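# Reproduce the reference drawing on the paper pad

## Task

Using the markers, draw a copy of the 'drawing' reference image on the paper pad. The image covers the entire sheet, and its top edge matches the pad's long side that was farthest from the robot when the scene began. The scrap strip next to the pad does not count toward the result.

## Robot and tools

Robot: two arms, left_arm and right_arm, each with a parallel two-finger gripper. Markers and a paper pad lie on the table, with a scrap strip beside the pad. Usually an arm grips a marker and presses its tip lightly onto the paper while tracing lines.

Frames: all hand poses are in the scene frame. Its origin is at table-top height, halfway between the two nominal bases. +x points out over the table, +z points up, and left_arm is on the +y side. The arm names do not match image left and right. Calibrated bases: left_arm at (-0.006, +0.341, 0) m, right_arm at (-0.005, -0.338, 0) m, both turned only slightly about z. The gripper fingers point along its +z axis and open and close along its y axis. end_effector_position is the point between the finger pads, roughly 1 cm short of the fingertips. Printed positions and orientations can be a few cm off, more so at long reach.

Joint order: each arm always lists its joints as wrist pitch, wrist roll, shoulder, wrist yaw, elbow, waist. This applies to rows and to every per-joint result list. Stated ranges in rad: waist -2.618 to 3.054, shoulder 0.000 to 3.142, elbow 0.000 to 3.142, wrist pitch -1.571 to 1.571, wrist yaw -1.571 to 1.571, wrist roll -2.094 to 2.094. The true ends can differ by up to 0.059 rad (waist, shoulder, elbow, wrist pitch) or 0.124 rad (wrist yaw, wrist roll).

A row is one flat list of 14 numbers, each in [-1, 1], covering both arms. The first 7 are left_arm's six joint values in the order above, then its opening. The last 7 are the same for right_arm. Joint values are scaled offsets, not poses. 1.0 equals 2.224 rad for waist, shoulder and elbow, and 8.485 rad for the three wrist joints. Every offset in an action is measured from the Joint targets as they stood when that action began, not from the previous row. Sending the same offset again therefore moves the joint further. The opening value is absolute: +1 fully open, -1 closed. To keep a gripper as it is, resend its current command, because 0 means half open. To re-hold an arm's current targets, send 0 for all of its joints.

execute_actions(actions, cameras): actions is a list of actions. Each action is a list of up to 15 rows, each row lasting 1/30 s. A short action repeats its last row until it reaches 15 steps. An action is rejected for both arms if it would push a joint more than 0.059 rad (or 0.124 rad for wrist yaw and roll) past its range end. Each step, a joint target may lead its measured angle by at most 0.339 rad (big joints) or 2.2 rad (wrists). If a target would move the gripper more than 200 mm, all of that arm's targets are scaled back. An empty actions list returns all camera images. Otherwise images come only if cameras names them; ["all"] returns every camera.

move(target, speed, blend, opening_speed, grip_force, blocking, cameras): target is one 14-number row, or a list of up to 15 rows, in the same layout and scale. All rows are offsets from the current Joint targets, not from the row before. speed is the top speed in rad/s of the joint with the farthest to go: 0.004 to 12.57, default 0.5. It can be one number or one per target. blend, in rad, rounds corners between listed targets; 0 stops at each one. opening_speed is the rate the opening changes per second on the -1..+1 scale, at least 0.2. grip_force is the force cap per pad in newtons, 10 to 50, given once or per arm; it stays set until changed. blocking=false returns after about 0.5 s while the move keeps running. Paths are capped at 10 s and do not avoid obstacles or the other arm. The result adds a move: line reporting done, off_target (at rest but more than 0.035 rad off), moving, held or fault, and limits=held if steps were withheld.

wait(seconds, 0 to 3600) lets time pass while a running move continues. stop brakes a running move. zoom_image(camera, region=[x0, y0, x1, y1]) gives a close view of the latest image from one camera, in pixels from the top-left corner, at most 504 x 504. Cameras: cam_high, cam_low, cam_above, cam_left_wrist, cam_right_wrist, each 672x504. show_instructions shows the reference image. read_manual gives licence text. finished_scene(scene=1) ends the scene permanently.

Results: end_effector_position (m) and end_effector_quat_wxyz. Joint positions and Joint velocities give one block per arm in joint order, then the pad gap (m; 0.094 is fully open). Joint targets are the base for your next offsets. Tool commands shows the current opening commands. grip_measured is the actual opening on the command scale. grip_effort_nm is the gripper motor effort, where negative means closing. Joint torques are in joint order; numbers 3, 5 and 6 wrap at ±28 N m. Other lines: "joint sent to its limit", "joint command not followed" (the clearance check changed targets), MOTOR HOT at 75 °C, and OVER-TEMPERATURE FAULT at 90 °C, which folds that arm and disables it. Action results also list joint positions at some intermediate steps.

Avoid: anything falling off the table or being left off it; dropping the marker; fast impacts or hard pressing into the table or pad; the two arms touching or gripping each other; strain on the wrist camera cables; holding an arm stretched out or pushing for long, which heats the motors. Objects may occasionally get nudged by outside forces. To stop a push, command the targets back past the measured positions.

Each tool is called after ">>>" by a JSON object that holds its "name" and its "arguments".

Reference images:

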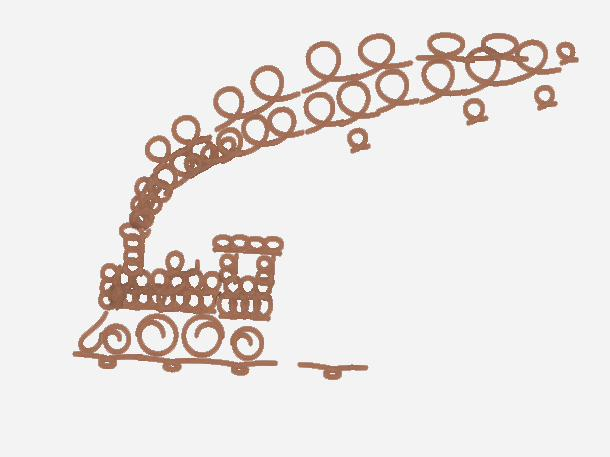

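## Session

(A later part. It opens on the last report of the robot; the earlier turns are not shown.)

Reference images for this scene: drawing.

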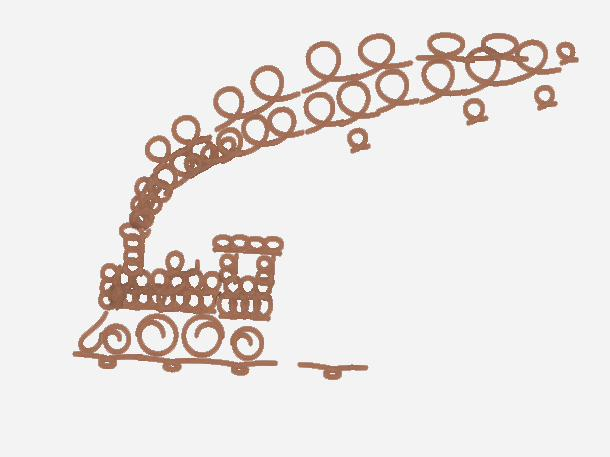

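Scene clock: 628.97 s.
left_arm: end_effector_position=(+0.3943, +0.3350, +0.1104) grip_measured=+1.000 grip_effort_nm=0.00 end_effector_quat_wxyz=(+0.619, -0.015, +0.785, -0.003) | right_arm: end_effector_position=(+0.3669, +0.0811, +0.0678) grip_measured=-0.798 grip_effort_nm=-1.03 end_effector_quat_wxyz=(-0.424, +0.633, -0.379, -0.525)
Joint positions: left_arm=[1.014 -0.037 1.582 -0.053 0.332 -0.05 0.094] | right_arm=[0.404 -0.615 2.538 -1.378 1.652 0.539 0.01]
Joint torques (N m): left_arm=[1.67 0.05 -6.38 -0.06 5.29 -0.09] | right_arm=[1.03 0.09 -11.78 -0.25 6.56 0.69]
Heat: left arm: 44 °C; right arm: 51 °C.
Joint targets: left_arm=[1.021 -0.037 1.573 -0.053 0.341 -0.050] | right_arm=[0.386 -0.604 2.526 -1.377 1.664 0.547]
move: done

>>> {"name": "move", "arguments": {"target": [[0,0,0,0,0,0,1,0.015804,0,0,0,0,0,-1],[0,0,0,0,0,0,1,0.015804,-0.012375,0,-0.01023,0,-0.016367,-1],[0,0,0,0,0,0,1,0.015804,-0.010018,0,-0.008757,0,-0.02536,-1],[0,0,0,0,0,0,1,-0.00878,-0.010018,0,-0.008757,0,-0.02536,-1],[0,0,0,0,0,0,1,-0.00878,0.001603,0,-0.008757,0,-0.028912,-1],[0,0,0,0,0,0,1,-0.00878,0.010878,0,-0.008757,0,-0.033768,-1],[0,0,0,0,0,0,1,-0.00878,0.00297,0,-0.008757,0,-0.036691,-1],[0,0,0,0,0,0,1,-0.00878,0.017077,0,-0.008757,0,-0.037005,-1],[0,0,0,0,0,0,1,-0.00878,0.026352,0,-0.008757,0,-0.041862,-1],[0,0,0,0,0,0,1,-0.00878,0.018845,0,-0.008757,0,-0.045009,-1],[0,0,0,0,0,0,1,-0.00878,0.008344,0,-0.008757,0,-0.032149,-1],[0,0,0,0,0,0,1,-0.00878,-0.000931,0,-0.008757,0,-0.027293,-1],[0,0,0,0,0,0,1,-0.00878,0.006977,0,-0.008757,0,-0.024371,-1],[0,0,0,0,0,0,1,-0.00878,-0.00713,0,-0.008757,0,-0.024056,-1],[0,0,0,0,0,0,1,-0.00878,-0.016405,0,-0.008757,0,-0.0192,-1]], "speed": [0.4,0.2,0.04,0.25,0.2,0.17,0.15,0.23,0.17,0.13,0.18,0.17,0.15,0.23,0.17], "blend": [0.01,0.005,0,0,0.001,0.001,0.001,0.001,0.001,0.001,0.001,0.001,0.001,0.001,0]}}

Scene clock: 639.13 s.
left_arm: end_effector_position=(+0.3943, +0.3350, +0.1104) grip_measured=+1.000 grip_effort_nm=0.00 end_effector_quat_wxyz=(+0.619, -0.015, +0.785, -0.003) | right_arm: end_effector_position=(+0.3697, +0.0602, +0.0678) grip_measured=-0.798 grip_effort_nm=-1.03 end_effector_quat_wxyz=(-0.434, +0.638, -0.353, -0.529)
Joint positions: left_arm=[1.014 -0.037 1.582 -0.053 0.332 -0.05 0.094] | right_arm=[0.328 -0.737 2.538 -1.451 1.652 0.497 0.01]
Joint torques (N m): left_arm=[1.67 0.04 -6.49 -0.02 5.24 -0.03] | right_arm=[0.97 -0.07 -11.71 -0.3 6.49 0.58]
Heat: left arm: 44 °C; right arm: 51 °C.
Joint targets: left_arm=[1.021 -0.037 1.573 -0.053 0.341 -0.050] | right_arm=[0.311 -0.744 2.526 -1.451 1.664 0.504]
move: done

>>> {"name": "move", "arguments": {"target": [[0,0,0,0,0,0,1,0,0.007507,0,0,0,0.003147,-1],[0,0,0,0,0,0,1,0.017513,0.007507,0,0,0,0.003147,-1],[0,0,0,0,0,0,1,0.017513,0.007507,0,0,0,-0.055,-1]], "speed": [0.13,0.4,0.4], "blend": [0.001,0.01,0], "cameras": ["cam_above"]}}

>>> {"name": "zoom_image", "arguments": {"camera": "cam_above", "region": [252, 250, 316, 282]}}

Scene clock: 641.70 s.
left_arm: end_effector_position=(+0.3943, +0.3350, +0.1104) grip_measured=+1.000 grip_effort_nm=0.00 end_effector_quat_wxyz=(+0.619, -0.015, +0.785, -0.003) | right_arm: end_effector_position=(+0.4197, +0.0161, +0.0765) grip_measured=-0.798 grip_effort_nm=-1.03 end_effector_quat_wxyz=(-0.486, +0.624, -0.372, -0.486)
Joint positions: left_arm=[1.014 -0.037 1.582 -0.053 0.332 -0.05 0.094] | right_arm=[0.445 -0.687 2.538 -1.442 1.652 0.381 0.01]
Joint torques (N m): left_arm=[1.68 0.03 -6.32 -0.03 5.16 -0.12] | right_arm=[1.31 0.07 -11.74 -0.32 6.53 0.09]
Heat: left arm: 44 °C; right arm: 51 °C.
Joint targets: left_arm=[1.021 -0.037 1.573 -0.053 0.341 -0.050] | right_arm=[0.460 -0.680 2.526 -1.451 1.664 0.382]
move: done

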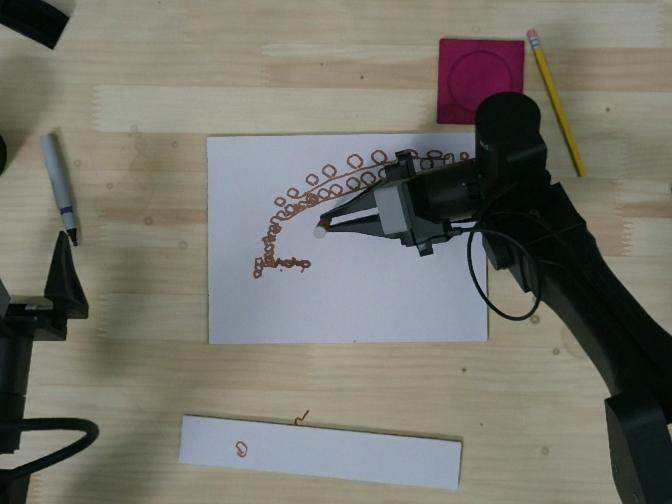

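Scaled by 7.875 from the camera's image (finer frame: 960x720).

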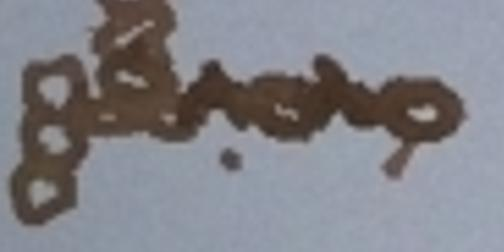

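>>> {"name": "move", "arguments": {"target": [[0,0,0,0,0,0,1,0.015321,0.027425,0,0.018739,0,0.09357,-1],[0,0,0,0,0,0,1,0.015321,0.029782,0,0.016971,0,0.084577,-1],[0,0,0,0,0,0,1,-0.002086,0.029782,0,0.016971,0,0.084577,-1],[0,0,0,0,0,0,1,-0.00198,0.036618,0,0.016052,0,0.08116,-1],[0,0,0,0,0,0,1,-0.003123,0.035628,0,0.014473,0,0.078327,-1],[0,0,0,0,0,0,1,-0.004455,0.017831,0,0.012622,0,0.072617,-1],[0,0,0,0,0,0,1,-0.005598,0.016841,0,0.011043,0,0.069784,-1],[0,0,0,0,0,0,1,-0.007036,0.032151,0,0.009287,0,0.06902,-1],[0,0,0,0,0,0,1,-0.008356,0.030925,0,0.007837,0,0.066277,-1],[0,0,0,0,0,0,1,-0.009912,0.01287,0,0.006164,0,0.060701,-1],[0,0,0,0,0,0,1,-0.011232,0.011644,0,0.004714,0,0.057959,-1],[0,0,0,0,0,0,1,-0.012917,0.026682,0,0.003029,0,0.057149,-1],[0,0,0,0,0,0,1,-0.014473,0.025221,0,0.001579,0,0.054317,-1],[0,0,0,0,0,0,1,-0.016276,0.006895,0,-0.000118,0,0.048606,-1],[0,0,0,0,0,0,1,-0.017831,0.005433,0,-0.001567,0,0.045773,-1]], "speed": [0.4,0.04,0.25,0.16,0.06,0.3,0.06,0.27,0.06,0.3,0.06,0.27,0.06,0.3,0.06], "blend": [0.005,0,0,0.001,0.001,0.001,0.001,0.001,0.001,0.001,0.001,0.001,0.001,0.001,0]}}

Scene clock: 656.30 s.
left_arm: end_effector_position=(+0.3943, +0.3350, +0.1104) grip_measured=+1.000 grip_effort_nm=0.00 end_effector_quat_wxyz=(+0.619, -0.015, +0.785, -0.003) | right_arm: end_effector_position=(+0.3721, +0.0579, +0.0682) grip_measured=-0.798 grip_effort_nm=-1.03 end_effector_quat_wxyz=(-0.407, +0.617, -0.388, -0.551)
Joint positions: left_arm=[1.014 -0.037 1.582 -0.053 0.332 -0.05 0.094] | right_arm=[0.332 -0.627 2.538 -1.452 1.652 0.491 0.01]
Joint torques (N m): left_arm=[1.65 0.04 -6.49 -0.03 5.39 -0.13] | right_arm=[0.93 -0.07 -11.71 -0.4 6.49 -0.64]
Heat: left arm: 45 °C; right arm: 51 °C.
Joint targets: left_arm=[1.021 -0.037 1.573 -0.053 0.341 -0.050] | right_arm=[0.309 -0.634 2.526 -1.464 1.664 0.484]
move: done

>>> {"name": "move", "arguments": {"target": [[0,0,0,0,0,0,1,-0.00211,0.014697,0,-0.001626,0,-0.000854,-1],[0,0,0,0,0,0,1,-0.003984,0.012882,0,-0.002946,0,-0.003687,-1],[0,0,0,0,0,0,1,-0.006164,-0.005846,0,-0.004502,0,-0.009353,-1],[0,0,0,0,0,0,1,-0.008038,-0.007661,0,-0.005822,0,-0.012185,-1],[0,0,0,0,0,0,1,0.01076,-0.007661,0,-0.005822,0,-0.012185,-1],[0,0,0,0,0,0,1,0.033153,0.024938,0,0.020306,0,0.047797,-1],[0,0,0,0,0,0,1,0.033153,0.022581,0,0.018539,0,0.038804,-1],[0,0,0,0,0,0,1,0.015569,0.022581,0,0.018539,0,0.038804,-1],[0,0,0,0,0,0,1,0.015675,0.014567,0,0.017619,0,0.032959,-1],[0,0,0,0,0,0,1,0.014532,0.013577,0,0.01604,0,0.030126,-1],[0,0,0,0,0,0,1,0.0132,0.029016,0,0.01419,0,0.029272,-1],[0,0,0,0,0,0,1,0.012057,0.028026,0,0.012611,0,0.026439,-1],[0,0,0,0,0,0,1,0.010619,0.0101,0,0.010854,0,0.020818,-1],[0,0,0,0,0,0,1,0.009299,0.008874,0,0.009405,0,0.018076,-1],[0,0,0,0,0,0,1,0.007743,0.024054,0,0.007731,0,0.017356,-1]], "speed": [0.27,0.06,0.3,0.06,0.4,0.45,0.04,0.25,0.16,0.06,0.27,0.06,0.3,0.06,0.27], "blend": [0.001,0.001,0.001,0.001,0.01,0.005,0,0,0.001,0.001,0.001,0.001,0.001,0.001,0]}}

Scene clock: 665.80 s.
left_arm: end_effector_position=(+0.3943, +0.3350, +0.1104) grip_measured=+1.000 grip_effort_nm=0.00 end_effector_quat_wxyz=(+0.619, -0.015, +0.785, -0.003) | right_arm: end_effector_position=(+0.3700, +0.0769, +0.0680) grip_measured=-0.798 grip_effort_nm=-1.03 end_effector_quat_wxyz=(-0.376, +0.594, -0.436, -0.561)
Joint positions: left_arm=[1.014 -0.037 1.582 -0.053 0.332 -0.05 0.094] | right_arm=[0.4 -0.437 2.538 -1.385 1.652 0.528 0.01]
Joint torques (N m): left_arm=[1.68 0.07 -6.45 -0.07 5.29 0.03] | right_arm=[0.95 0.07 -11.75 -0.4 6.54 -0.54]
Heat: left arm: 45 °C; right arm: 51 °C.
Joint targets: left_arm=[1.021 -0.037 1.573 -0.053 0.341 -0.050] | right_arm=[0.375 -0.430 2.526 -1.399 1.664 0.522]
move: done

>>> {"name": "move", "arguments": {"target": [[0,0,0,0,0,0,1,-0.00132,-0.001226,0,-0.00145,0,-0.002743,-1],[0,0,0,0,0,0,1,-0.003005,-0.019423,0,-0.003135,0,-0.008408,-1],[0,0,0,0,0,0,1,-0.004561,-0.020884,0,-0.004585,0,-0.011241,-1],[0,0,0,0,0,0,1,-0.006364,-0.005975,0,-0.006282,0,-0.012095,-1],[0,0,0,0,0,0,1,-0.00792,-0.007437,0,-0.007731,0,-0.014928,-1],[0,0,0,0,0,0,1,-0.009912,-0.025975,0,-0.009358,0,-0.020638,-1],[0,0,0,0,0,0,1,-0.011786,-0.02779,0,-0.010678,0,-0.023471,-1],[0,0,0,0,0,0,1,-0.013966,-0.013282,0,-0.012233,0,-0.024281,-1],[0,0,0,0,0,0,1,-0.01584,-0.015097,0,-0.013553,0,-0.027113,-1],[0,0,0,0,0,0,1,0.003017,-0.015097,0,-0.013553,0,-0.027113,-1],[0,0,0,0,0,0,1,0.026588,0.001249,0,0.013223,0,0.035297,-1],[0,0,0,0,0,0,1,0.026588,-0.001108,0,0.011456,0,0.026304,-1],[0,0,0,0,0,0,1,0.008427,-0.001108,0,0.011456,0,0.026304,-1],[0,0,0,0,0,0,1,0.003583,-0.006859,0,0.003642,0,0.010117,-1],[0,0,0,0,0,0,1,-0.003265,-0.013223,0,-0.003547,0,-0.002743,-1]], "speed": [0.06,0.3,0.06,0.27,0.06,0.3,0.06,0.27,0.06,0.4,0.45,0.04,0.25,0.1,0.1], "blend": [0.001,0.001,0.001,0.001,0.001,0.001,0.001,0.001,0.001,0.01,0.005,0,0,0.003,0]}}

Scene clock: 676.07 s.
left_arm: end_effector_position=(+0.3943, +0.3350, +0.1104) grip_measured=+1.000 grip_effort_nm=0.00 end_effector_quat_wxyz=(+0.619, -0.015, +0.785, -0.003) | right_arm: end_effector_position=(+0.3667, +0.0724, +0.0682) grip_measured=-0.798 grip_effort_nm=-1.03 end_effector_quat_wxyz=(-0.392, +0.611, -0.406, -0.555)
Joint positions: left_arm=[1.014 -0.037 1.582 -0.053 0.332 -0.05 0.094] | right_arm=[0.373 -0.536 2.538 -1.415 1.652 0.522 0.01]
Joint torques (N m): left_arm=[1.68 0.04 -6.6 -0.06 5.16 -0.24] | right_arm=[0.94 -0.03 -11.74 -0.4 6.52 -0.54]
Heat: left arm: 45 °C; right arm: 51 °C.
Joint targets: left_arm=[1.021 -0.037 1.573 -0.053 0.341 -0.050] | right_arm=[0.347 -0.542 2.526 -1.429 1.664 0.516]
move: done

>>> {"name": "move", "arguments": {"target": [[0,0,0,0,0,0,1,-0.008262,-0.007755,0,-0.007118,0,-0.01295,-1],[0,0,0,0,0,0,1,-0.018586,-0.01789,0,-0.0136,0,-0.025719,-1],[0,0,0,0,0,0,1,0.001567,-0.01789,0,-0.0136,0,-0.025719,-1],[0,0,0,0,0,0,1,0.007,-0.01789,0,-0.0136,0,-0.13,-1]], "speed": [0.1,0.1,0.4,0.5], "blend": [0.003,0.001,0.01,0], "cameras": ["cam_above"]}}

>>> {"name": "zoom_image", "arguments": {"camera": "cam_above", "region": [245, 245, 325, 295]}}

Scene clock: 679.83 s.
left_arm: end_effector_position=(+0.3943, +0.3350, +0.1104) grip_measured=+1.000 grip_effort_nm=0.00 end_effector_quat_wxyz=(+0.619, -0.015, +0.785, -0.003) | right_arm: end_effector_position=(+0.4534, -0.0553, +0.0793) grip_measured=-0.798 grip_effort_nm=-1.03 end_effector_quat_wxyz=(-0.500, +0.588, -0.405, -0.490)
Joint positions: left_arm=[1.014 -0.037 1.582 -0.053 0.332 -0.05 0.094] | right_arm=[0.391 -0.687 2.538 -1.528 1.652 0.227 0.01]
Joint torques (N m): left_arm=[1.7 0.04 -6.5 -0.04 5.46 -0.08] | right_arm=[1.24 -0.07 -11.7 -0.43 6.48 -0.03]
Heat: left arm: 45 °C; right arm: 51 °C.
Joint targets: left_arm=[1.021 -0.037 1.573 -0.053 0.341 -0.050] | right_arm=[0.406 -0.694 2.526 -1.544 1.664 0.227]
move: done

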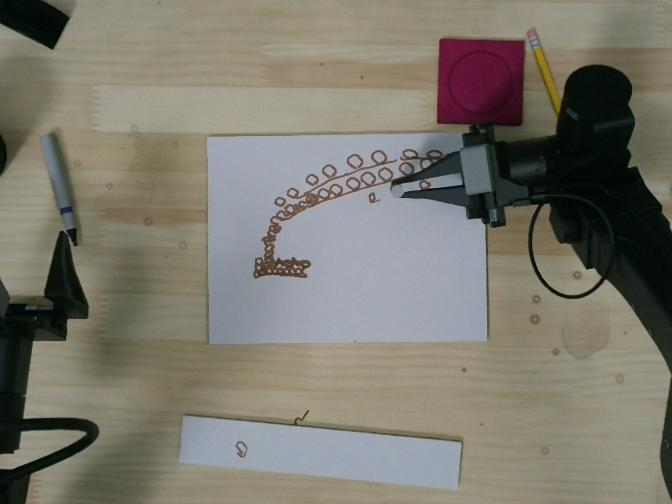

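Scaled by 6.300 from the camera's image (finer frame: 960x720).

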